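# Pair the matching socks flat and stacked on table

## Task

Work out which two of the four socks match, then lay that pair flat on the table with one sock stacked on the other so that toes, heels and cuffs line up. The remaining two socks must stay on the table, not paired with each other, and kept away from the stacked pair.

## Robot and tools

Robot: two arms, left_arm and right_arm, each with a parallel two-finger gripper. Each base sits on a tilted plate fixed to a shared metal frame behind the arms. The plate and its half of the frame count as part of that arm in any "too close" message. Calibrated bases in the scene frame: left_arm at (-0.045, +0.232, +0.091) m, quat_wxyz (+0.968, -0.241, +0.071, -0.018); right_arm at (-0.020, -0.246, +0.091) m, quat_wxyz (+0.968, +0.243, +0.066, +0.001). Because the bases are tilted, world up is (-0.128, -0.470, +0.873) in left_arm's base frame and (-0.128, +0.470, +0.873) in right_arm's.

Frames: the scene frame has its origin at table-top height, halfway between the nominal bases, +z up, +x out over the table, +y toward left_arm (arm names do not match image sides). Every hand pose, velocity, target and wrist-camera pose is given in that arm's own base frame. cam_high and the table use the scene frame. Printed hand poses can be off by a few centimetres, more at long reach.

Gripper: fingers point along its +z and separate along its y. end_effector_position is the point between the pads, about 1 cm short of the tips. Opening runs from -1 (closed) to +1 (fully open, 0.094 m). grip_measured uses the same scale and reads up to about 1.6 mm wide when empty; the last Joint positions number per arm is the opening in metres. grip_effort_nm is motor effort (negative = closing), not pad force, and does not return to zero at rest. Socks are soft: close slowly and release by commanding well above grip_measured.

Row format (shared by execute_actions and move): 16 plain numbers, always for both arms: left_arm x, y, z, qw, qx, qy, qz, opening, then the same eight for right_arm. x, y, z are an absolute target for end_effector_position in metres and the quaternion (w first) an absolute target for end_effector_quat_wxyz, each in that arm's own base frame. Opening is absolute, -1 to +1. To hold an arm still, resend its last reported position and quaternion and its current opening; a 0 opening is a real command. Keep one fixed quaternion per arm if orientation should not change.

execute_actions(actions, cameras): actions is a list of actions; each action is a list of 1 to 15 rows, one row per 1/30 s control step, the last row held until 15 steps are done. Every target must lie within 0.6 m of that gripper's current position along each of its own axes, or the action is refused for both arms; a malformed first action rejects the call. An empty actions list returns the full state. cameras picks images: omitted, null or ["all"] gives all; [] gives none; unknown names void the call.

move(target, speed, blend, opening_speed, blocking, cameras): target is one 16-number row or a list of up to 15 rows, all absolute poses as above, no 0.6 m limit. Each gripper travels a straight line from its Hand target. speed is m/s, 0.002 to 0.5 (default 0.25), turning up to twice that in rad/s; one number or one per target. blend (m, default 0) rounds corners of a list. opening_speed (per second, on the -1..+1 scale, at least 0.2) ramps the fingers; use a low value near 0.2 to close on socks. Openings of later targets apply only after all arms stop there. A move lasts at least 0.5 s, at most 10 s of path. blocking=false returns after about 0.5 s while motion continues; a new move replaces the old. Paths ignore obstacles and the other arm, and may overshoot speed near full stretch. Steer round the arm's own base rather than past it. The result adds a "move:" line: done, off_target, moving, held, fault, plus limits (paced = clipped, held = steps withheld).

wait(seconds 0 to 10, cameras): lets time pass holding the last commands. stop(cameras): brakes the running move. zoom_image(camera, region): camera is cam_high, cam_left_wrist or cam_right_wrist; region [x0, y0, x1, y1] in pixels, at most 504 by 504, on its latest image (672x504). finished_scene(scene): scene number 1 or 2; irreversible, so call only once socks are settled; calls after it in the same reply act on the next scene.

Controller behaviour: each step clips the command to within 100 mm and 20 degrees of the measured pose, so a single action may fall short; results show Hand target (shown only when an arm is more than 2 mm or 1 degree off) and Tool commands. Friction can leave a hand a centimetre or more off in free air without any contact. Joint ranges (rad): waist -2.618 to 3.054, shoulder 0.000 to 3.142, elbow 0.000 to 3.142 (straight at 2.901), wrist pitch -1.571 to 1.571, wrist yaw -1.571 to 1.571, wrist roll -2.094 to 2.094. Joint torques include gravity; the first three wrap at ±28 N m.

Results omit idle velocities, temperatures until they shift 5 °C, and pos_world. MOTOR HOT appears at 75 °C; at 90 °C an OVER-TEMPERATURE FAULT folds that arm for the rest of the scene; avoid long stretched holds or pushing at unreachable poses.

Cameras: cam_high (fixed, scene frame), cam_left_wrist, cam_right_wrist (in their arm's base frame, may lag while moving). Calibration lines give K, distortion and T_world_to_cam; real poses may differ by a few degrees and millimetres.

Avoid: any sock leaving the table, dropping or releasing things mid-motion, fast impacts, strong presses, and letting the arms or grippers hit each other (the clearance check does not guard gripper-to-gripper contact).

Each tool is called after "Call:" in YAML: its name, and indented under it one key for each argument.

## Session

Call:
execute_actions:
  actions: []

Scene clock: 0.00 s.
left_arm: end_effector_position=(+0.4508, -0.2235, +0.2616) grip_measured=+1.000 grip_effort_nm=n/a end_effector_quat_wxyz=(+0.595, +0.526, +0.607, +0.001) | right_arm: end_effector_position=(-0.1004, -0.1813, +0.1024) grip_measured=+1.000 grip_effort_nm=n/a end_effector_quat_wxyz=(+0.045, +0.918, +0.074, -0.388)
Joint positions: left_arm=[-0.338 1.594 1.166 0.112 0.357 0.83 0.094] | right_arm=[-1.417 1.144 0.654 -1.035 0.801 1.543 0.094]
Joint velocities: within noise
Joint torques (N m): no reading
Heat: left arm: 34 °C; right arm: 30 °C.
Hand target: left_arm +0.4470, -0.2301, +0.2748; +0.607, +0.529, +0.593, -0.002 | right_arm -0.1020, -0.1823, +0.1054; +0.050, +0.916, +0.070, -0.393
Tool commands: left_gripper/opening=+1.0 right_gripper/opening=+1.0
camera_calibration:
cam_left_wrist: T_world_to_cam=[[-0.6659, -0.517988, -0.536904, 0.326365], [-0.00376134, 0.721992, -0.691891, 0.38746], [0.746032, -0.458711, -0.482723, -0.225944], [0, 0, 0, 1]] pos_world=[0.387345, -0.214333, 0.334239]
cam_right_wrist: T_world_to_cam=[[-0.272133, 0.960931, 0.0505572, 0.14593], [0.831628, 0.261296, -0.49002, 0.217957], [-0.484086, -0.0913057, -0.870244, 0.113689], [0, 0, 0, 1]] pos_world=[-0.0865116, -0.186799, 0.198362]

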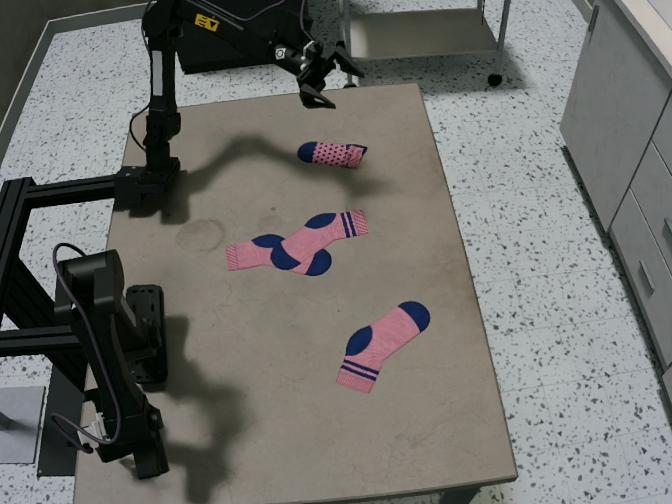

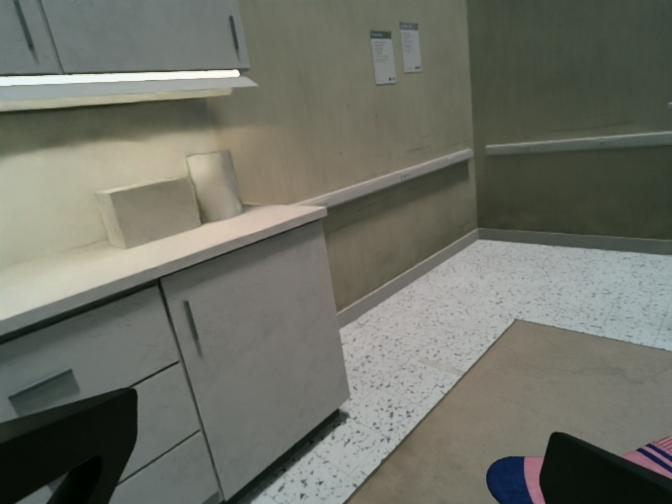

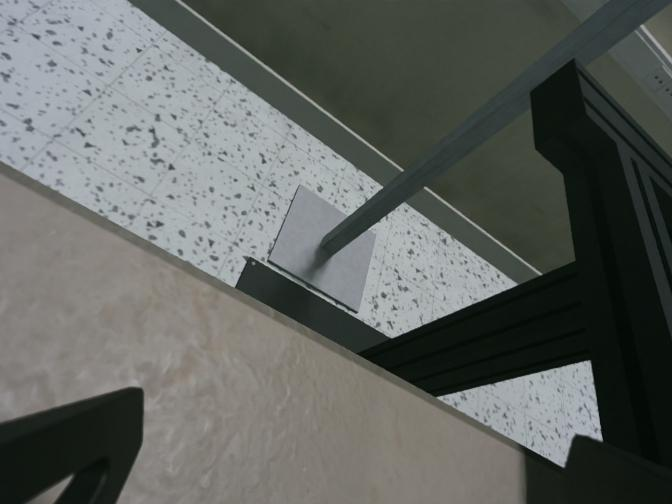

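Call:
zoom_image:
  camera: "cam_high"
  region: [210, 120, 450, 400]

Call:
zoom_image:
  camera: "cam_high"
  region: [215, 195, 380, 290]

Scaled by 1.800.

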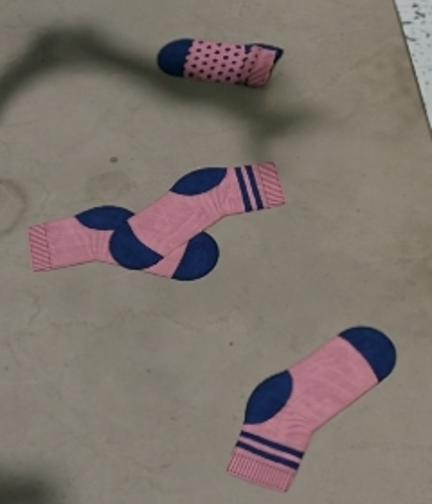

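Scaled by 3.055.

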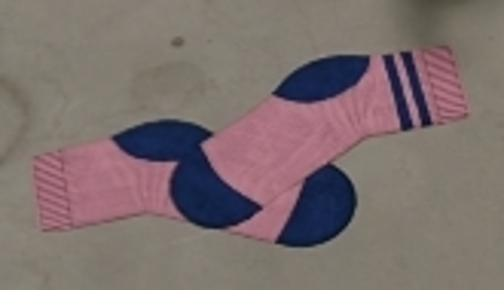

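Call:
move:
  target:
    - [0.196,0.127,0.2705,0.178,-0.447,0.856,0.187,0,0.037,-0.264,0.25,-0.0376,0.4825,0.8357,-0.2612,0]
    - [0.196,0.127,0.2705,0.178,-0.447,0.856,0.187,0,0.17,-0.22,0.29,0.046,0.249,0.933,-0.256,-0.36]
  speed: 0.3
  cameras: ["cam_high"]

Scene clock: 22.63 s.
left_arm: end_effector_position=(+0.1961, +0.1265, +0.2662) grip_measured=+0.002 grip_effort_nm=-0.139 end_effector_quat_wxyz=(+0.178, -0.443, +0.858, +0.188) | right_arm: end_effector_position=(+0.1655, -0.2206, +0.2877) grip_measured=-0.358 grip_effort_nm=-0.134 end_effector_quat_wxyz=(+0.051, +0.255, +0.929, -0.262)
Joint positions: left_arm=[0.228 1.244 1.497 -1.55 -0.453 -0.662 0.047] | right_arm=[-0.647 1.407 1.7 -1.551 0.448 -0.182 0.03]
Joint torques (N m): left_arm=[-0.76 -3.36 7.54 0.11 0.01 -0.11] | right_arm=[1.89 -7.23 7.83 -0.01 0.01 -0.07]
Hand target: left_arm +0.1960, +0.1270, +0.2704; +0.178, -0.447, +0.856, +0.187 | right_arm +0.1699, -0.2200, +0.2897; +0.049, +0.248, +0.933, -0.258
Off the commanded pose: left_arm 0.004 m, 1 deg | right_arm 0.005 m, 1 deg.
joint sent to its limit (right arm) — joint 4 (wrist pitch), lower limit. The joint targets still meet the commanded pose.
move: done
Images, in order: cam_high.

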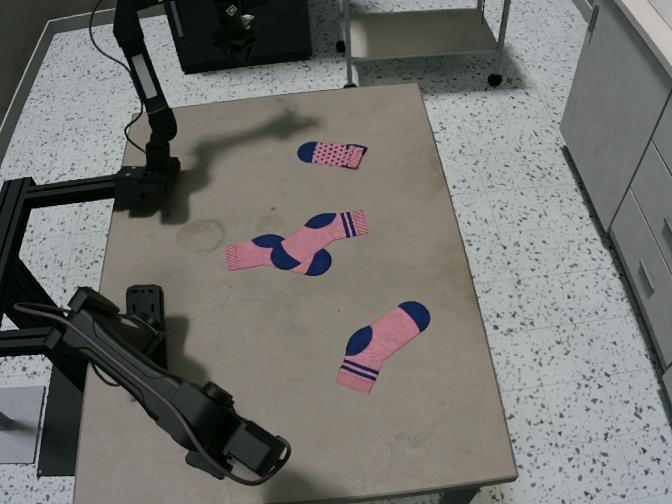

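Call:
move:
  target:
    - [0.196,0.127,0.2705,0.178,-0.447,0.856,0.187,0,0.26,-0.05,0.25,0.03,0.0,0.968,-0.25,-0.36]
    - [0.196,0.127,0.2705,0.178,-0.447,0.856,0.187,0,0.3096,0.2182,-0.0277,0.0009,-0.2495,0.9353,-0.2518,-0.36]
  speed: 0.3
  blend: 0.05
  cameras: ["cam_right_wrist"]

Scene clock: 36.33 s.
left_arm: end_effector_position=(+0.1960, +0.1265, +0.2661) grip_measured=+0.002 grip_effort_nm=-0.134 end_effector_quat_wxyz=(+0.178, -0.443, +0.858, +0.188) | right_arm: end_effector_position=(+0.3055, +0.2081, -0.0262) grip_measured=-0.358 grip_effort_nm=-0.134 end_effector_quat_wxyz=(-0.007, -0.244, +0.934, -0.259)
Joint positions: left_arm=[0.228 1.244 1.497 -1.55 -0.453 -0.663 0.047] | right_arm=[0.8 2.35 1.652 -1.176 0.434 0.356 0.03]
Joint torques (N m): left_arm=[-0.7 -3.49 7.47 0.12 0.01 -0.07] | right_arm=[5.7 -9.61 7.51 0.43 -0.05 -0.07]
Hand target: left_arm +0.1959, +0.1270, +0.2704; +0.178, -0.447, +0.856, +0.187 | right_arm +0.3094, +0.2181, -0.0276; +0.001, -0.250, +0.935, -0.252
Off the commanded pose: left_arm 0.004 m, 0 deg | right_arm 0.011 m, 1 deg.
move: off_target (right_arm)
camera_calibration:
cam_right_wrist: T_world_to_cam=[[0.569691, -0.69351, 0.441016, -0.0139119], [-0.811003, -0.387446, 0.43836, 0.376809], [-0.133137, -0.607395, -0.783164, 0.236317], [0, 0, 0, 1]]
Images, in order: cam_right_wrist.

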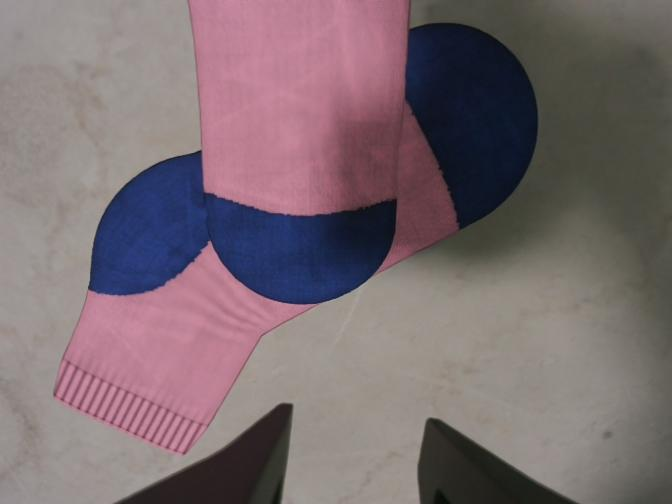

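Call:
move:
  target:
    - [0.196,0.127,0.2705,0.178,-0.447,0.856,0.187,-0.36,0.26,-0.05,0.25,0.03,0.0,0.968,-0.25,-0.36]
    - [0.4682,-0.1652,0.0334,0.0814,-0.0602,0.9662,0.2377,-0.36,0.17,-0.22,0.29,0.046,0.249,0.933,-0.256,-0.36]
  speed: 0.3
  blend: 0.04
  cameras: ["cam_left_wrist","cam_high"]

Scene clock: 47.80 s.
left_arm: end_effector_position=(+0.4728, -0.1533, +0.0353) grip_measured=-0.358 grip_effort_nm=-0.129 end_effector_quat_wxyz=(+0.096, -0.073, +0.966, +0.228) | right_arm: end_effector_position=(+0.1672, -0.2187, +0.2872) grip_measured=-0.358 grip_effort_nm=-0.129 end_effector_quat_wxyz=(+0.050, +0.251, +0.931, -0.261)
Joint positions: left_arm=[-0.486 2.714 2.607 -1.553 -0.493 -0.659 0.03] | right_arm=[-0.637 1.408 1.7 -1.554 0.449 -0.182 0.03]
Joint torques (N m): left_arm=[-7.17 -9.32 7.04 0.2 -0.05 0.04] | right_arm=[1.11 -7.31 7.86 0.04 0.01 -0.07]
Hand target: left_arm +0.4678, -0.1648, +0.0332; +0.093, -0.057, +0.967, +0.231 | right_arm +0.1699, -0.2201, +0.2898; +0.049, +0.248, +0.933, -0.258
Off the commanded pose: left_arm 0.013 m, 2 deg | right_arm 0.004 m, 1 deg.
joint sent to its limit (left arm) — joint 4 (wrist pitch), lower limit. The joint targets still meet the commanded pose.
joint sent to its limit (right arm) — joint 4 (wrist pitch), lower limit. The joint targets still meet the commanded pose.
move: off_target (left_arm); blend cut to 0 m at target 1
camera_calibration:
cam_left_wrist: T_world_to_cam=[[0.298818, -0.868078, -0.39642, -0.258857], [-0.949998, -0.310032, -0.0371938, 0.446349], [-0.0906158, 0.387713, -0.917315, 0.22127], [0, 0, 0, 1]]
Images, in order: cam_high, cam_left_wrist.

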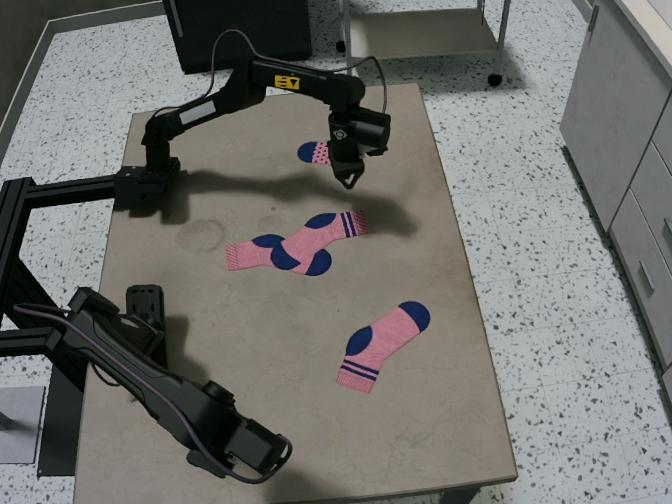

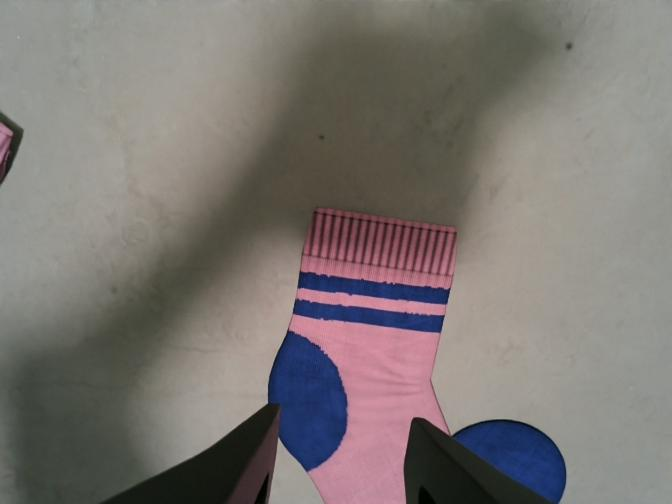

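Call:
move:
  target:
    - [0.4907,-0.1327,-0.0458,0.0814,-0.0602,0.9662,0.2377,-0.36,0.17,-0.22,0.29,0.046,0.249,0.933,-0.256,-0.36]
    - [0.4984,-0.1045,-0.0982,0.0814,-0.0602,0.9662,0.2377,-0.36,0.17,-0.22,0.29,0.046,0.249,0.933,-0.256,-0.36]
    - [0.4984,-0.1045,-0.0982,0.0814,-0.0602,0.9662,0.2377,-1,0.17,-0.22,0.29,0.046,0.249,0.933,-0.256,-0.36]
    - [0.4894,-0.1374,-0.0371,0.0814,-0.0602,0.9662,0.2377,-1,0.17,-0.22,0.29,0.046,0.249,0.933,-0.256,-0.36]
  speed: [0.12,0.08,0.08,0.08]
  opening_speed: 0.8
  cameras: ["cam_left_wrist"]

Scene clock: 64.70 s.
left_arm: end_effector_position=(+0.4916, -0.1218, -0.0412) grip_measured=-0.990 grip_effort_nm=-0.569 end_effector_quat_wxyz=(+0.076, -0.072, +0.965, +0.239) | right_arm: end_effector_position=(+0.1672, -0.2187, +0.2872) grip_measured=-0.358 grip_effort_nm=-0.129 end_effector_quat_wxyz=(+0.050, +0.251, +0.931, -0.261)
Joint positions: left_arm=[-0.414 2.817 2.505 -1.357 -0.497 -0.588 0] | right_arm=[-0.637 1.408 1.7 -1.554 0.448 -0.182 0.03]
Joint torques (N m): left_arm=[-7.68 -10.73 7.39 0.1 0.01 -0.1] | right_arm=[1.11 -7.31 7.86 0.04 0.01 -0.07]
Hand target: left_arm +0.4892, -0.1371, -0.0371; +0.082, -0.060, +0.966, +0.237 | right_arm +0.1699, -0.2201, +0.2898; +0.049, +0.248, +0.933, -0.258
Off the commanded pose: left_arm 0.016 m, 2 deg | right_arm 0.004 m, 1 deg.
joint sent to its limit (right arm) — joint 4 (wrist pitch), lower limit. The joint targets still meet the commanded pose.
move: off_target (left_arm); target 3's new opening was sent with left_arm's hand 0.019 m and 1 deg from that target
camera_calibration:
cam_left_wrist: T_world_to_cam=[[0.290391, -0.858236, -0.423206, -0.263249], [-0.94793, -0.318446, -0.00465081, 0.470398], [-0.130777, 0.40252, -0.906022, 0.162649], [0, 0, 0, 1]]
Images, in order: cam_left_wrist.

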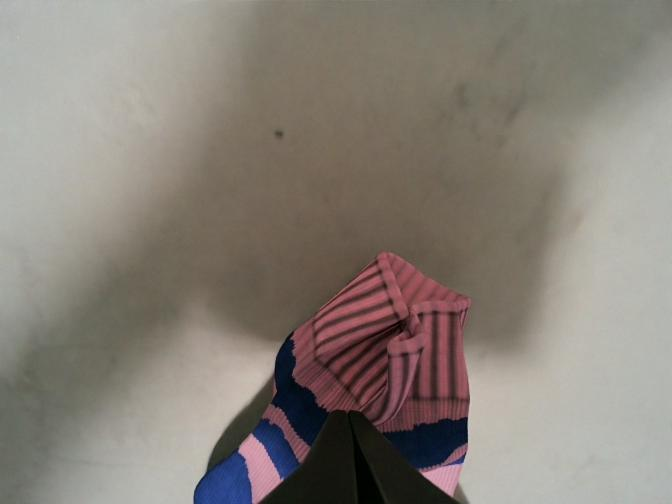

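Call:
move:
  target:
    - [0.4457,-0.2585,0.1661,0.1215,-0.2271,0.9412,0.2199,-1,0.17,-0.22,0.29,0.046,0.249,0.933,-0.256,-0.36]
    - [0.5109,-0.2709,0.1347,0.1215,-0.2271,0.9412,0.2199,-1,0.17,-0.22,0.29,0.046,0.249,0.933,-0.256,-0.36]
  speed: 0.15
  blend: 0.02
  cameras: ["cam_left_wrist"]

Call:
move:
  target:
    - [0.4805,-0.2716,0.0669,0.1215,-0.2271,0.9412,0.2199,-1,0.17,-0.22,0.29,0.046,0.249,0.933,-0.256,-0.36]
    - [0.4285,-0.2906,0.0091,0.1215,-0.2271,0.9412,0.2199,-1,0.17,-0.22,0.29,0.046,0.249,0.933,-0.256,-0.36]
    - [0.3896,-0.2978,-0.0693,0.1215,-0.2271,0.9412,0.2199,-1,0.17,-0.22,0.29,0.046,0.249,0.933,-0.256,-0.36]
    - [0.3594,-0.2918,-0.1392,0.1215,-0.2271,0.9412,0.2199,-1,0.17,-0.22,0.29,0.046,0.249,0.933,-0.256,-0.36]
    - [0.3445,-0.2909,-0.1753,0.1215,-0.2271,0.9412,0.2199,-1,0.17,-0.22,0.29,0.046,0.249,0.933,-0.256,-0.36]
  speed: 0.14
  blend: 0.02
  cameras: ["cam_left_wrist","cam_high"]

Scene clock: 75.33 s.
left_arm: end_effector_position=(+0.5067, -0.2652, +0.1320) grip_measured=-0.990 grip_effort_nm=-0.569 end_effector_quat_wxyz=(+0.300, -0.165, +0.938, +0.060) | right_arm: end_effector_position=(+0.1672, -0.2187, +0.2872) grip_measured=-0.358 grip_effort_nm=-0.129 end_effector_quat_wxyz=(+0.050, +0.251, +0.931, -0.261)
Joint positions: left_arm=[-0.638 2.671 2.856 -1.393 -0.516 -0.891 0] | right_arm=[-0.637 1.408 1.7 -1.554 0.448 -0.182 0.03]
Joint torques (N m): left_arm=[-5.53 -9.47 5.7 1.32 -0.12 0.02] | right_arm=[1.11 -7.31 7.84 0.04 0.01 -0.07]
Heat: left arm: 40 °C; right arm: 33 °C.
Hand target: left_arm +0.5102, -0.2703, +0.1345; +0.312, -0.163, +0.935, +0.055 | right_arm +0.1699, -0.2201, +0.2898; +0.049, +0.248, +0.933, -0.258
Off the commanded pose: left_arm 0.008 m, 28 deg; orientation clipped | right_arm 0.004 m, 1 deg.
elbow stopped short (left arm): the move would have taken joint 3 (elbow) straighter than the controller allows.
joint sent to its limit (right arm) — joint 4 (wrist pitch), lower limit. The joint targets still meet the commanded pose.
move: off_target (left_arm); limits=paced
camera_calibration:
cam_left_wrist: T_world_to_cam=[[0.433842, -0.899136, 0.0577571, -0.464388], [-0.83258, -0.424579, -0.355728, 0.399621], [0.34437, 0.106242, -0.932803, 0.0634536], [0, 0, 0, 1]]
Images, in order: cam_left_wrist.

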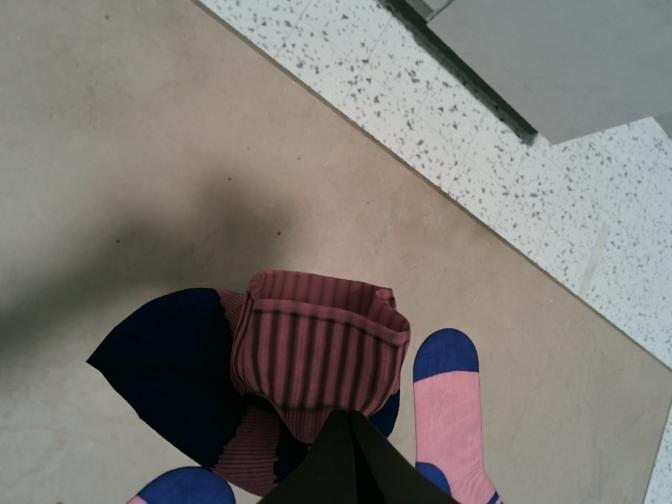

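Scene clock: 80.07 s.
left_arm: end_effector_position=(+0.3453, -0.2753, -0.1839) grip_measured=-0.990 grip_effort_nm=-0.564 end_effector_quat_wxyz=(+0.109, -0.233, +0.937, +0.236) | right_arm: end_effector_position=(+0.1672, -0.2187, +0.2872) grip_measured=-0.358 grip_effort_nm=-0.129 end_effector_quat_wxyz=(+0.050, +0.251, +0.931, -0.261)
Joint positions: left_arm=[-0.838 3.062 2.399 -1.246 -0.412 -1.396 0] | right_arm=[-0.637 1.408 1.7 -1.554 0.448 -0.182 0.03]
Joint torques (N m): left_arm=[-6.48 -13.35 4.71 0.39 -0.03 -0.06] | right_arm=[1.1 -7.31 7.86 0.04 0.01 -0.07]
Hand target: left_arm +0.3442, -0.2907, -0.1753; +0.121, -0.227, +0.941, +0.220 | right_arm +0.1699, -0.2201, +0.2898; +0.049, +0.248, +0.932, -0.258
Off the commanded pose: left_arm 0.018 m, 2 deg | right_arm 0.004 m, 1 deg.
elbow stopped short (left arm): the move would have taken joint 3 (elbow) straighter than the controller allows.
joint sent to its limit (right arm) — joint 4 (wrist pitch), lower limit. The joint targets still meet the commanded pose.
move: off_target (left_arm); blend cut to 0.0195 m at target 4
camera_calibration:
cam_left_wrist: T_world_to_cam=[[0.587685, -0.729632, -0.349661, -0.466637], [-0.801592, -0.583757, -0.129141, 0.135693], [-0.109892, 0.35618, -0.927933, 0.0519789], [0, 0, 0, 1]]
Images, in order: cam_high, cam_left_wrist.

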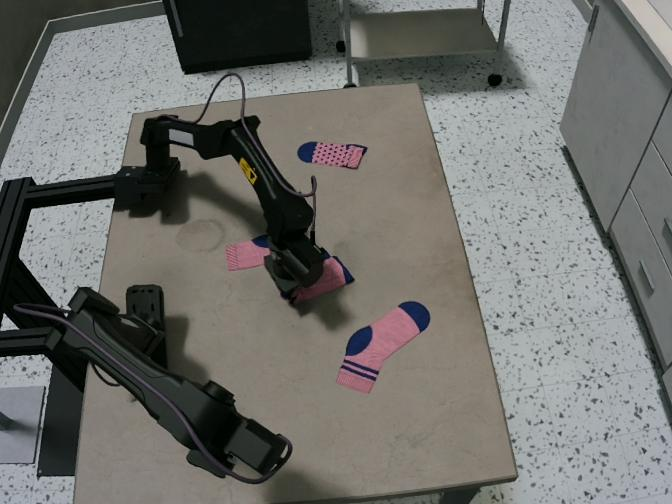

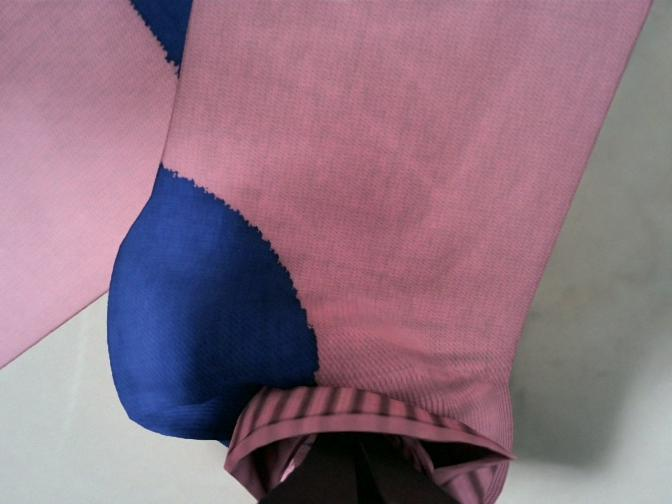

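Call:
move:
  target:
    - [0.3445,-0.2909,-0.1753,0.1215,-0.2271,0.9412,0.2199,-0.4,0.17,-0.22,0.29,0.046,0.249,0.933,-0.256,-0.36]
    - [0.332,-0.338,-0.088,0.1215,-0.2271,0.9412,0.2199,-0.4,0.17,-0.22,0.29,0.046,0.249,0.933,-0.256,-0.36]
    - [0.3,-0.15,0.2,0.09,-0.1,0.96,0.23,-0.4,0.26,-0.05,0.25,0.03,0.0,0.968,-0.25,-0.36]
    - [0.1925,0.1248,0.2644,0.169,-0.446,0.859,0.188,-0.36,0.4337,0.1697,0.0492,0.066,0.001,0.968,-0.243,-0.36]
  speed: [0.1,0.08,0.3,0.35]
  blend: [0,0.02,0.05,0]
  opening_speed: 1
  cameras: ["cam_right_wrist","cam_high"]

Scene clock: 90.63 s.
left_arm: end_effector_position=(+0.1914, +0.1241, +0.2572) grip_measured=-0.362 grip_effort_nm=0.110 end_effector_quat_wxyz=(+0.158, -0.444, +0.861, +0.192) | right_arm: end_effector_position=(+0.4357, +0.1626, +0.0533) grip_measured=-0.358 grip_effort_nm=-0.134 end_effector_quat_wxyz=(+0.070, +0.006, +0.968, -0.241)
Joint positions: left_arm=[0.223 1.249 1.472 -1.566 -0.451 -0.678 0.03] | right_arm=[0.536 2.543 2.346 -1.516 0.489 0.584 0.03]
Joint torques (N m): left_arm=[-0.98 -4.33 7.34 0.19 0.03 0.02] | right_arm=[7.56 -10.93 7.39 0.18 -0.03 0.09]
Hand target: left_arm +0.1923, +0.1248, +0.2643; +0.169, -0.446, +0.859, +0.188 | right_arm +0.4336, +0.1695, +0.0492; +0.066, +0.001, +0.968, -0.243
Off the commanded pose: left_arm 0.007 m, 1 deg | right_arm 0.008 m, 1 deg.
move: done
camera_calibration:
cam_right_wrist: T_world_to_cam=[[0.0830962, -0.883316, 0.461354, 0.0871163], [-0.984726, -0.00170241, 0.174103, 0.457012], [-0.153003, -0.468775, -0.869966, 0.278989], [0, 0, 0, 1]]
Images, in order: cam_high, cam_right_wrist.

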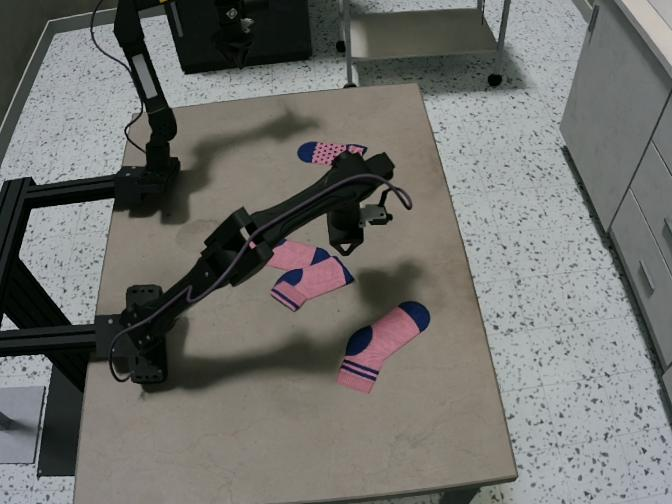

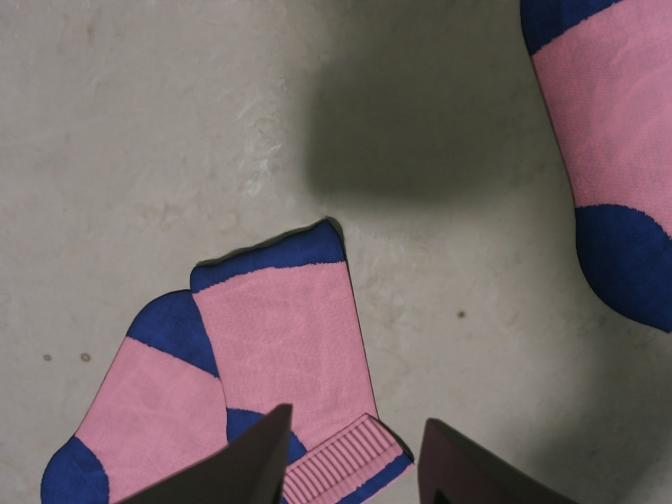

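Call:
move:
  target:
    - [0.1925,0.1248,0.2644,0.169,-0.446,0.859,0.188,-0.36,0.4325,0.1478,-0.0636,0.0402,-0.1002,0.9628,-0.2486,-0.36]
    - [0.1925,0.1248,0.2644,0.169,-0.446,0.859,0.188,-0.36,0.4401,0.1196,-0.116,0.0402,-0.1002,0.9628,-0.2486,-0.36]
    - [0.1925,0.1248,0.2644,0.169,-0.446,0.859,0.188,-0.36,0.4401,0.1196,-0.116,0.0402,-0.1002,0.9628,-0.2486,-1]
    - [0.1925,0.1248,0.2644,0.169,-0.446,0.859,0.188,-0.36,0.4312,0.1525,-0.0549,0.0402,-0.1002,0.9628,-0.2486,-1]
  speed: [0.12,0.08,0.08,0.08]
  opening_speed: 0.8
  cameras: ["cam_right_wrist"]

Scene clock: 114.33 s.
left_arm: end_effector_position=(+0.1914, +0.1241, +0.2572) grip_measured=-0.362 grip_effort_nm=0.115 end_effector_quat_wxyz=(+0.158, -0.444, +0.861, +0.191) | right_arm: end_effector_position=(+0.4256, +0.1393, -0.0715) grip_measured=-0.982 grip_effort_nm=-0.984 end_effector_quat_wxyz=(+0.022, -0.098, +0.962, -0.255)
Joint positions: left_arm=[0.223 1.249 1.472 -1.566 -0.451 -0.677 0.03] | right_arm=[0.503 2.614 1.969 -1.102 0.49 0.342 0.001]
Joint torques (N m): left_arm=[-0.75 -4.27 7.17 0.2 -0.02 0.04] | right_arm=[8.02 -15.34 7.15 0.11 0 0.1]
Hand target: left_arm +0.1923, +0.1248, +0.2643; +0.169, -0.446, +0.859, +0.188 | right_arm +0.4308, +0.1523, -0.0551; +0.040, -0.100, +0.963, -0.248
Off the commanded pose: left_arm 0.007 m, 1 deg | right_arm 0.022 m, 2 deg.
move: off_target (right_arm); target 3's new opening was sent with right_arm's hand 0.032 m and 1 deg from that target
camera_calibration:
cam_right_wrist: T_world_to_cam=[[0.302229, -0.828243, 0.471881, 0.0247215], [-0.935024, -0.16128, 0.315783, 0.480003], [-0.18544, -0.536658, -0.823171, 0.184607], [0, 0, 0, 1]]
Images, in order: cam_right_wrist.

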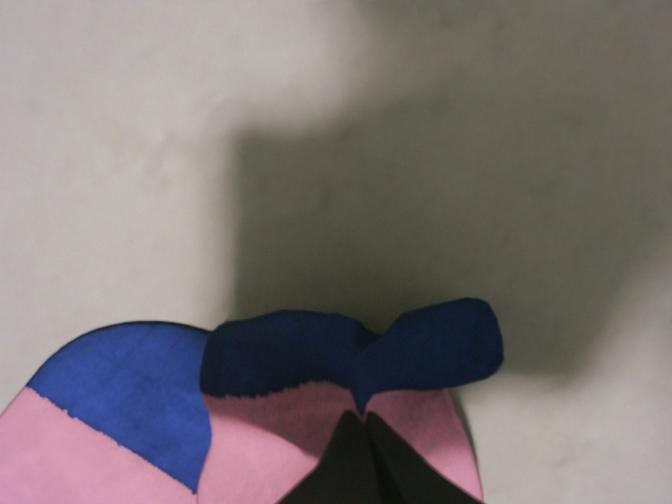

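Call:
move:
  target:
    - [0.1925,0.1248,0.2644,0.169,-0.446,0.859,0.188,-0.36,0.3134,0.2644,0.1655,0.0402,-0.1002,0.9628,-0.2486,-1]
    - [0.1925,0.1248,0.2644,0.169,-0.446,0.859,0.188,-0.36,0.217,0.1408,0.1608,0.0402,-0.1002,0.9628,-0.2486,-1]
  speed: 0.15
  blend: 0.02
  cameras: ["cam_right_wrist","cam_high"]

Scene clock: 125.97 s.
left_arm: end_effector_position=(+0.1914, +0.1241, +0.2572) grip_measured=-0.362 grip_effort_nm=0.105 end_effector_quat_wxyz=(+0.158, -0.444, +0.861, +0.191) | right_arm: end_effector_position=(+0.2219, +0.1450, +0.1603) grip_measured=-0.982 grip_effort_nm=-0.984 end_effector_quat_wxyz=(+0.073, -0.113, +0.966, -0.222)
Joint positions: left_arm=[0.223 1.249 1.472 -1.566 -0.451 -0.677 0.03] | right_arm=[0.858 1.686 1.473 -1.564 0.428 0.669 0.001]
Joint torques (N m): left_arm=[-0.85 -4.19 7.41 0.17 0.01 0.05] | right_arm=[2.88 -5.78 4.01 0.52 -0.07 0.11]
Heat: left arm: 36 °C; right arm: 38 °C.
Hand target: left_arm +0.1923, +0.1248, +0.2643; +0.169, -0.446, +0.859, +0.188 | right_arm +0.2173, +0.1407, +0.1600; +0.070, -0.110, +0.966, -0.222
Off the commanded pose: left_arm 0.007 m, 1 deg | right_arm 0.006 m, 5 deg.
joint sent to its limit (right arm) — joint 4 (wrist pitch), lower limit. The joint targets are off in orientation, not in position.
move: off_target (right_arm)
camera_calibration:
cam_right_wrist: T_world_to_cam=[[0.31025, -0.845386, 0.434819, -0.0117316], [-0.946871, -0.234027, 0.220606, 0.245633], [-0.0847382, -0.48016, -0.873078, 0.318081], [0, 0, 0, 1]]
Images, in order: cam_high, cam_right_wrist.

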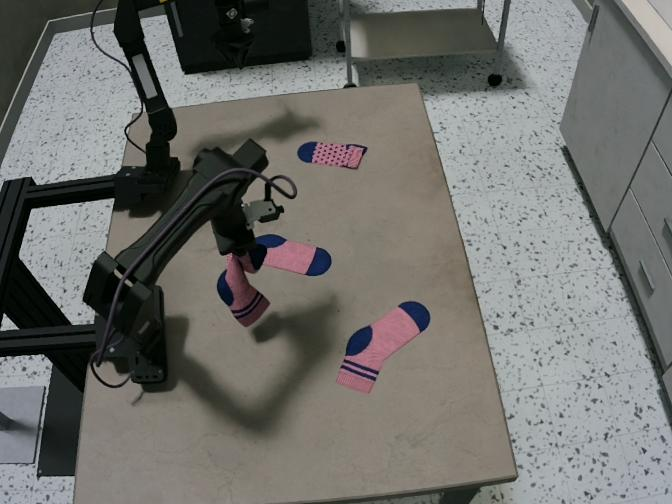

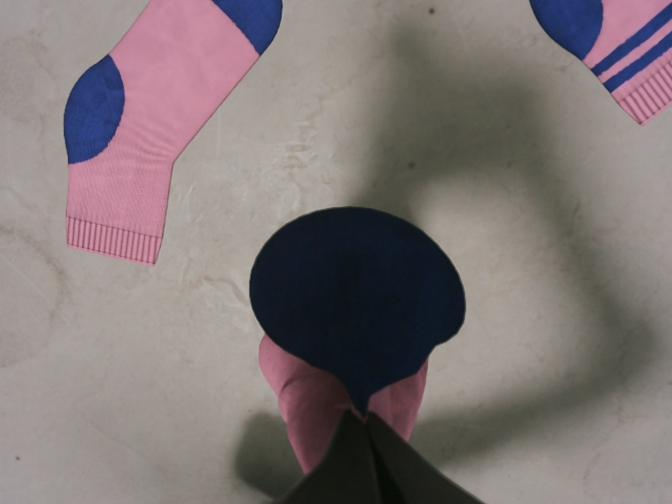

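Call:
move:
  target:
    - [0.1925,0.1248,0.2644,0.169,-0.446,0.859,0.188,-0.36,0.3858,0.0105,0.29,-0.0036,-0.2658,0.9308,-0.2518,-1]
  speed: 0.15
  cameras: ["cam_right_wrist","cam_high"]

Scene clock: 138.40 s.
left_arm: end_effector_position=(+0.1914, +0.1241, +0.2572) grip_measured=-0.362 grip_effort_nm=0.110 end_effector_quat_wxyz=(+0.158, -0.444, +0.861, +0.191) | right_arm: end_effector_position=(+0.3812, +0.0078, +0.2881) grip_measured=-0.982 grip_effort_nm=-0.984 end_effector_quat_wxyz=(+0.120, -0.287, +0.910, -0.274)
Joint positions: left_arm=[0.223 1.249 1.472 -1.566 -0.451 -0.677 0.03] | right_arm=[0.26 1.829 2.12 -1.564 0.538 -0.435 0.001]
Joint torques (N m): left_arm=[-0.81 -4.34 7.38 0.17 -0.02 0.03] | right_arm=[4.55 -6.63 7.05 0.83 0.09 -0.11]
Hand target: left_arm +0.1923, +0.1248, +0.2643; +0.169, -0.446, +0.859, +0.188 | right_arm +0.3856, +0.0103, +0.2895; +0.121, -0.292, +0.907, -0.277
Off the commanded pose: left_arm 0.007 m, 1 deg | right_arm 0.006 m, 15 deg.
joint sent to its limit (right arm) — joint 4 (wrist pitch), lower limit. The joint targets are off in orientation, not in position.
move: off_target (right_arm)
camera_calibration:
cam_right_wrist: T_world_to_cam=[[0.562908, -0.613735, 0.553592, -0.365047], [-0.814683, -0.52495, 0.246411, 0.280606], [0.139377, -0.589709, -0.795498, 0.270371], [0, 0, 0, 1]]
Images, in order: cam_high, cam_right_wrist.

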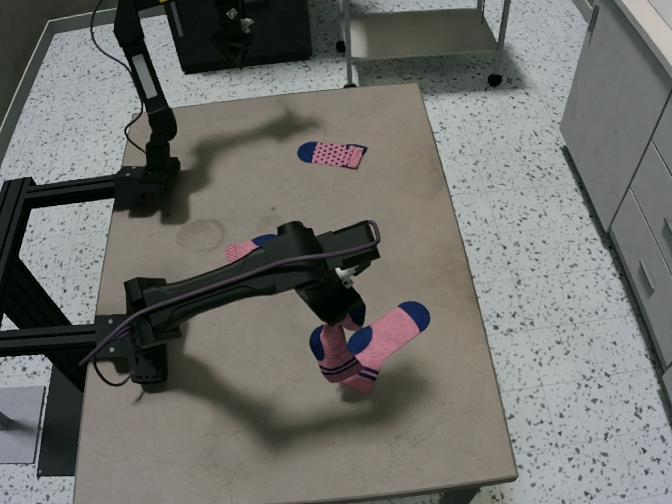

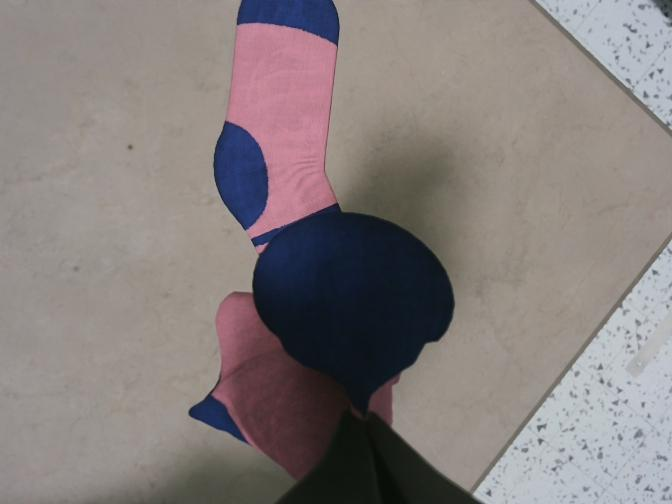

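Call:
move:
  target:
    - [0.1925,0.1248,0.2644,0.169,-0.446,0.859,0.188,-0.36,0.3605,-0.067,0.2706,0.0184,-0.1837,0.9504,-0.2511,-1]
    - [0.1925,0.1248,0.2644,0.169,-0.446,0.859,0.188,-0.36,0.3669,-0.0905,0.2269,0.0184,-0.1837,0.9504,-0.2511,-1]
    - [0.1925,0.1248,0.2644,0.169,-0.446,0.859,0.188,-0.36,0.4332,-0.0318,0.1993,0.0184,-0.1837,0.9504,-0.2511,-1]
    - [0.1925,0.1248,0.2644,0.169,-0.446,0.859,0.188,-0.36,0.472,-0.0131,0.1606,0.0184,-0.1837,0.9504,-0.2511,-1]
    - [0.1925,0.1248,0.2644,0.169,-0.446,0.859,0.188,-0.36,0.5141,-0.003,0.1041,0.0184,-0.1837,0.9504,-0.2511,-1]
    - [0.1925,0.1248,0.2644,0.169,-0.446,0.859,0.188,-0.36,0.5406,-0.0051,0.0575,0.0184,-0.1837,0.9504,-0.2511,-1]
    - [0.1925,0.1248,0.2644,0.169,-0.446,0.859,0.188,-0.36,0.5617,-0.0036,0.0254,0.0184,-0.1837,0.9504,-0.2511,-1]
  speed: 0.12
  blend: [0.0,0.01,0.02,0.02,0.02,0.02,0]
  cameras: ["cam_right_wrist","cam_high"]

Call:
zoom_image:
  camera: "cam_high"
  region: [300, 270, 470, 420]

Scene clock: 157.60 s.
left_arm: end_effector_position=(+0.1915, +0.1240, +0.2572) grip_measured=-0.362 grip_effort_nm=0.110 end_effector_quat_wxyz=(+0.158, -0.444, +0.861, +0.191) | right_arm: end_effector_position=(+0.5541, -0.0102, +0.0298) grip_measured=-0.982 grip_effort_nm=-0.979 end_effector_quat_wxyz=(+0.045, -0.187, +0.948, -0.252)
Joint positions: left_arm=[0.223 1.249 1.472 -1.566 -0.451 -0.677 0.03] | right_arm=[0.135 2.844 2.836 -1.43 0.502 -0.287 0.001]
Joint torques (N m): left_arm=[-0.81 -4.22 7.41 0.23 0.01 0.01] | right_arm=[8.05 -13.03 7.57 0.66 0.04 -0.08]
Hand target: left_arm +0.1923, +0.1248, +0.2643; +0.169, -0.446, +0.859, +0.188 | right_arm +0.5606, -0.0037, +0.0254; +0.056, -0.192, +0.946, -0.254
Off the commanded pose: left_arm 0.007 m, 1 deg | right_arm 0.011 m, 3 deg.
elbow stopped short (right arm): the move would have taken joint 3 (elbow) straighter than the controller allows.
move: off_target (right_arm); blend cut to 0.0192 m at target 6
camera_calibration:
cam_right_wrist: T_world_to_cam=[[0.448964, -0.758726, 0.471981, -0.266372], [-0.889615, -0.330028, 0.315699, 0.517066], [-0.083762, -0.561619, -0.823145, 0.15495], [0, 0, 0, 1]]
Images, in order: cam_high, cam_right_wrist.

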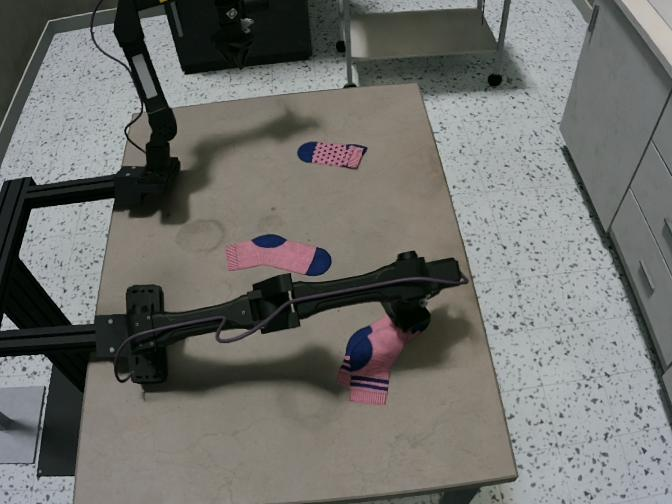

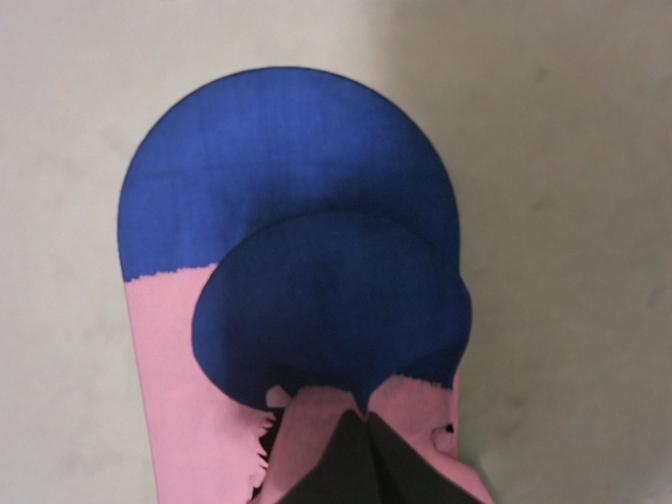

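Scaled by 2.965.

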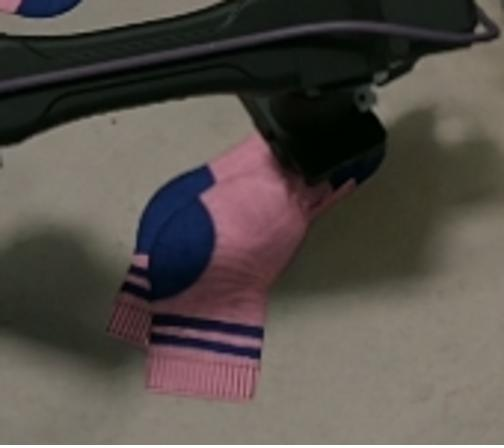

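Call:
move:
  target:
    - [0.1925,0.1248,0.2644,0.169,-0.446,0.859,0.188,-0.36,0.4649,0.0372,0.2184,0.0184,-0.1837,0.9504,-0.2511,-1]
    - [0.1925,0.1248,0.2644,0.169,-0.446,0.859,0.188,-0.36,0.3365,-0.0456,0.2557,0.0184,-0.1837,0.9504,-0.2511,-1]
    - [0.1925,0.1248,0.2644,0.169,-0.446,0.859,0.188,-0.36,0.3429,-0.0691,0.212,0.0184,-0.1837,0.9504,-0.2511,-1]
    - [0.1925,0.1248,0.2644,0.169,-0.446,0.859,0.188,-0.36,0.4102,-0.0123,0.1855,0.0184,-0.1837,0.9504,-0.2511,-1]
    - [0.1925,0.1248,0.2644,0.169,-0.446,0.859,0.188,-0.36,0.4538,0.0039,0.1488,0.0184,-0.1837,0.9504,-0.2511,-1]
    - [0.1925,0.1248,0.2644,0.169,-0.446,0.859,0.188,-0.36,0.5068,0.01,0.096,0.0184,-0.1837,0.9504,-0.2511,-1]
    - [0.1925,0.1248,0.2644,0.169,-0.446,0.859,0.188,-0.36,0.5481,0.012,0.0495,0.0184,-0.1837,0.9504,-0.2511,-1]
    - [0.1925,0.1248,0.2644,0.169,-0.446,0.859,0.188,-0.36,0.5808,0.0104,0.015,0.0184,-0.1837,0.9504,-0.2511,-1]
  speed: 0.13
  blend: [0.02,0.0,0.01,0.02,0.02,0.02,0.02,0]
  cameras: ["cam_right_wrist","cam_high"]

Call:
zoom_image:
  camera: "cam_high"
  region: [300, 270, 470, 420]

Scene clock: 178.97 s.
left_arm: end_effector_position=(+0.1915, +0.1240, +0.2572) grip_measured=-0.362 grip_effort_nm=0.100 end_effector_quat_wxyz=(+0.158, -0.444, +0.861, +0.191) | right_arm: end_effector_position=(+0.5735, +0.0082, +0.0200) grip_measured=-0.982 grip_effort_nm=-0.979 end_effector_quat_wxyz=(+0.081, -0.200, +0.942, -0.257)
Joint positions: left_arm=[0.223 1.249 1.472 -1.566 -0.451 -0.677 0.03] | right_arm=[0.165 2.87 2.835 -1.331 0.509 -0.306 0.001]
Joint torques (N m): left_arm=[-0.8 -4.31 7.35 0.2 0.02 0.02] | right_arm=[7.38 -13.12 7.76 0.86 -0.03 -0.09]
Hand target: left_arm +0.1923, +0.1248, +0.2643; +0.169, -0.446, +0.859, +0.188 | right_arm +0.5797, +0.0102, +0.0149; +0.091, -0.201, +0.941, -0.256
Off the commanded pose: left_arm 0.007 m, 1 deg | right_arm 0.009 m, 8 deg.
elbow stopped short (right arm): the move would have taken joint 3 (elbow) straighter than the controller allows.
move: off_target (right_arm)
camera_calibration:
cam_right_wrist: T_world_to_cam=[[0.451288, -0.738601, 0.500808, -0.25857], [-0.892359, -0.36983, 0.25869, 0.546567], [-0.00585448, -0.563644, -0.825997, 0.11423], [0, 0, 0, 1]]
Images, in order: cam_high, cam_right_wrist.

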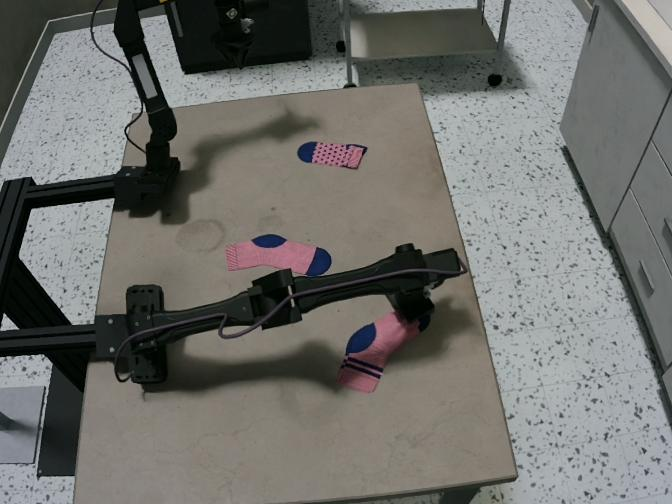

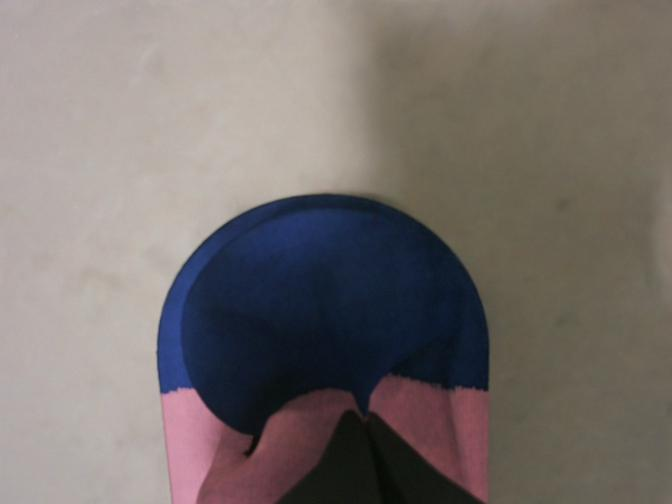

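Scaled by 2.965.

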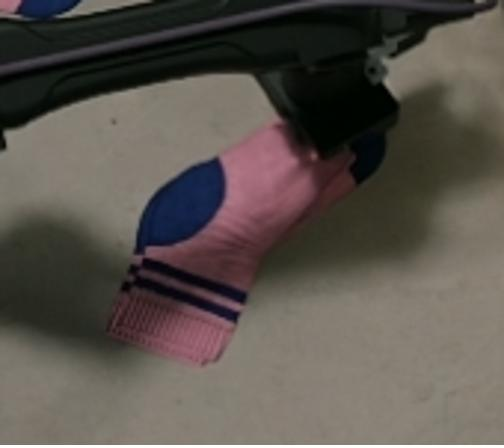

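Call:
move:
  target:
    - [0.1925,0.1248,0.2644,0.169,-0.446,0.859,0.188,-0.36,0.5827,0.0043,-0.001,0.06,-0.19,0.946,-0.254,-1]
    - [0.1925,0.1248,0.2644,0.169,-0.446,0.859,0.188,-0.36,0.5827,0.0043,-0.001,0.06,-0.19,0.946,-0.254,-0.35]
    - [0.1925,0.1248,0.2644,0.169,-0.446,0.859,0.188,-0.36,0.565,0.07,0.12,0.06,-0.19,0.946,-0.254,-0.35]
    - [0.1925,0.1248,0.2644,0.169,-0.446,0.859,0.188,-0.36,0.40,-0.0,0.27,0.1,-0.2,0.93,-0.26,-0.35]
  speed: [0.06,0.06,0.1,0.25]
  blend: [0,0,0.02,0]
  opening_speed: 0.7
  cameras: ["cam_right_wrist","cam_high"]

Call:
zoom_image:
  camera: "cam_right_wrist"
  region: [100, 0, 550, 400]

Scene clock: 189.50 s.
left_arm: end_effector_position=(+0.1915, +0.1240, +0.2572) grip_measured=-0.362 grip_effort_nm=0.110 end_effector_quat_wxyz=(+0.158, -0.444, +0.861, +0.191) | right_arm: end_effector_position=(+0.4048, +0.0008, +0.2722) grip_measured=-0.352 grip_effort_nm=0.100 end_effector_quat_wxyz=(+0.128, -0.198, +0.936, -0.262)
Joint positions: left_arm=[0.223 1.249 1.472 -1.566 -0.451 -0.677 0.03] | right_arm=[0.224 1.93 2.194 -1.557 0.53 -0.27 0.03]
Joint torques (N m): left_arm=[-0.83 -4.07 7.42 0.21 0.01 0.02] | right_arm=[4.64 -9.85 3.9 0.69 0.04 -0.07]
Hand target: left_arm +0.1923, +0.1248, +0.2643; +0.169, -0.446, +0.859, +0.188 | right_arm +0.3999, -0.0001, +0.2697; +0.117, -0.205, +0.935, -0.264
Off the commanded pose: left_arm 0.007 m, 1 deg | right_arm 0.005 m, 3 deg.
elbow stopped short (right arm): the move would have taken joint 3 (elbow) straighter than the controller allows.
joint sent to its limit (right arm) — joint 4 (wrist pitch), lower limit. The joint targets still meet the commanded pose.
move: off_target (right_arm); target 2's new opening was sent with right_arm's hand 0.013 m and 3 deg from that target
camera_calibration:
cam_right_wrist: T_world_to_cam=[[0.421148, -0.730893, 0.537057, -0.311846], [-0.903194, -0.39209, 0.17466, 0.355316], [0.0829173, -0.558625, -0.825266, 0.281311], [0, 0, 0, 1]]
Images, in order: cam_high, cam_right_wrist.

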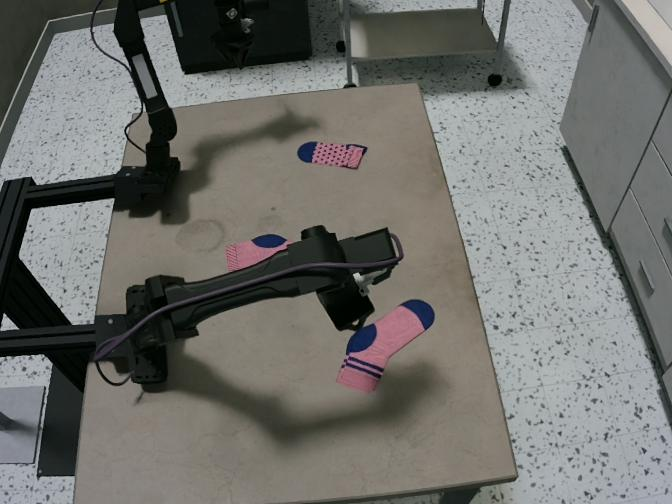

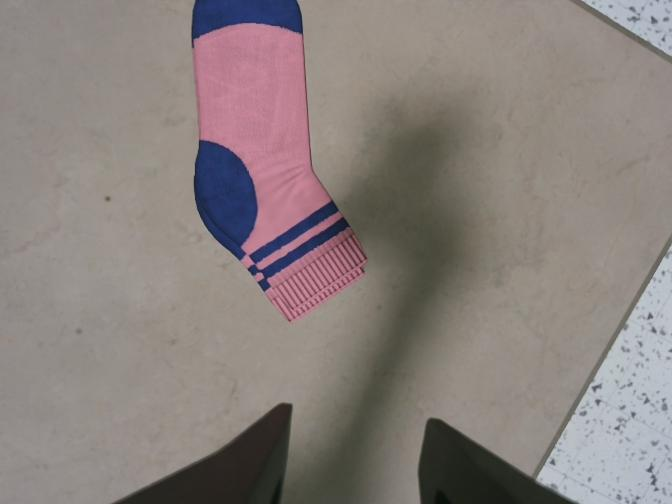

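Scaled by 1.120.

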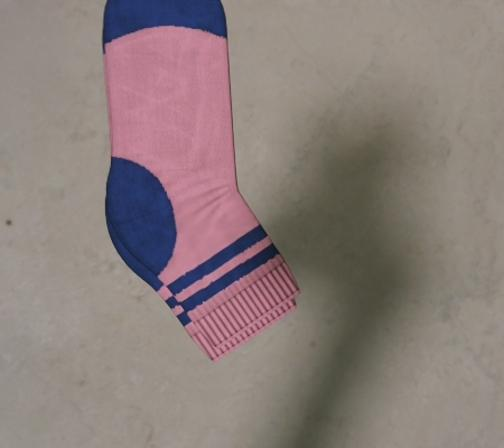

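Call:
zoom_image:
  camera: "cam_high"
  region: [320, 285, 450, 400]

Scaled by 3.877.

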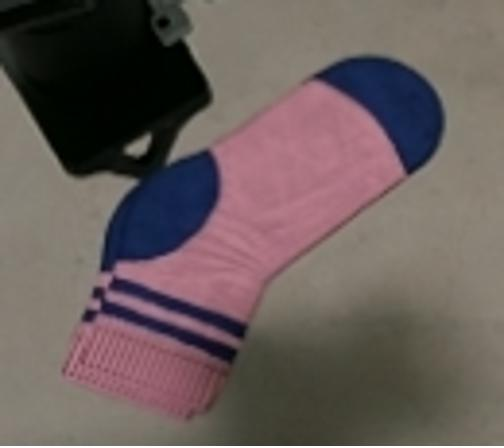

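Call:
finished_scene:
  scene: 2

The scene is finished: the task was done.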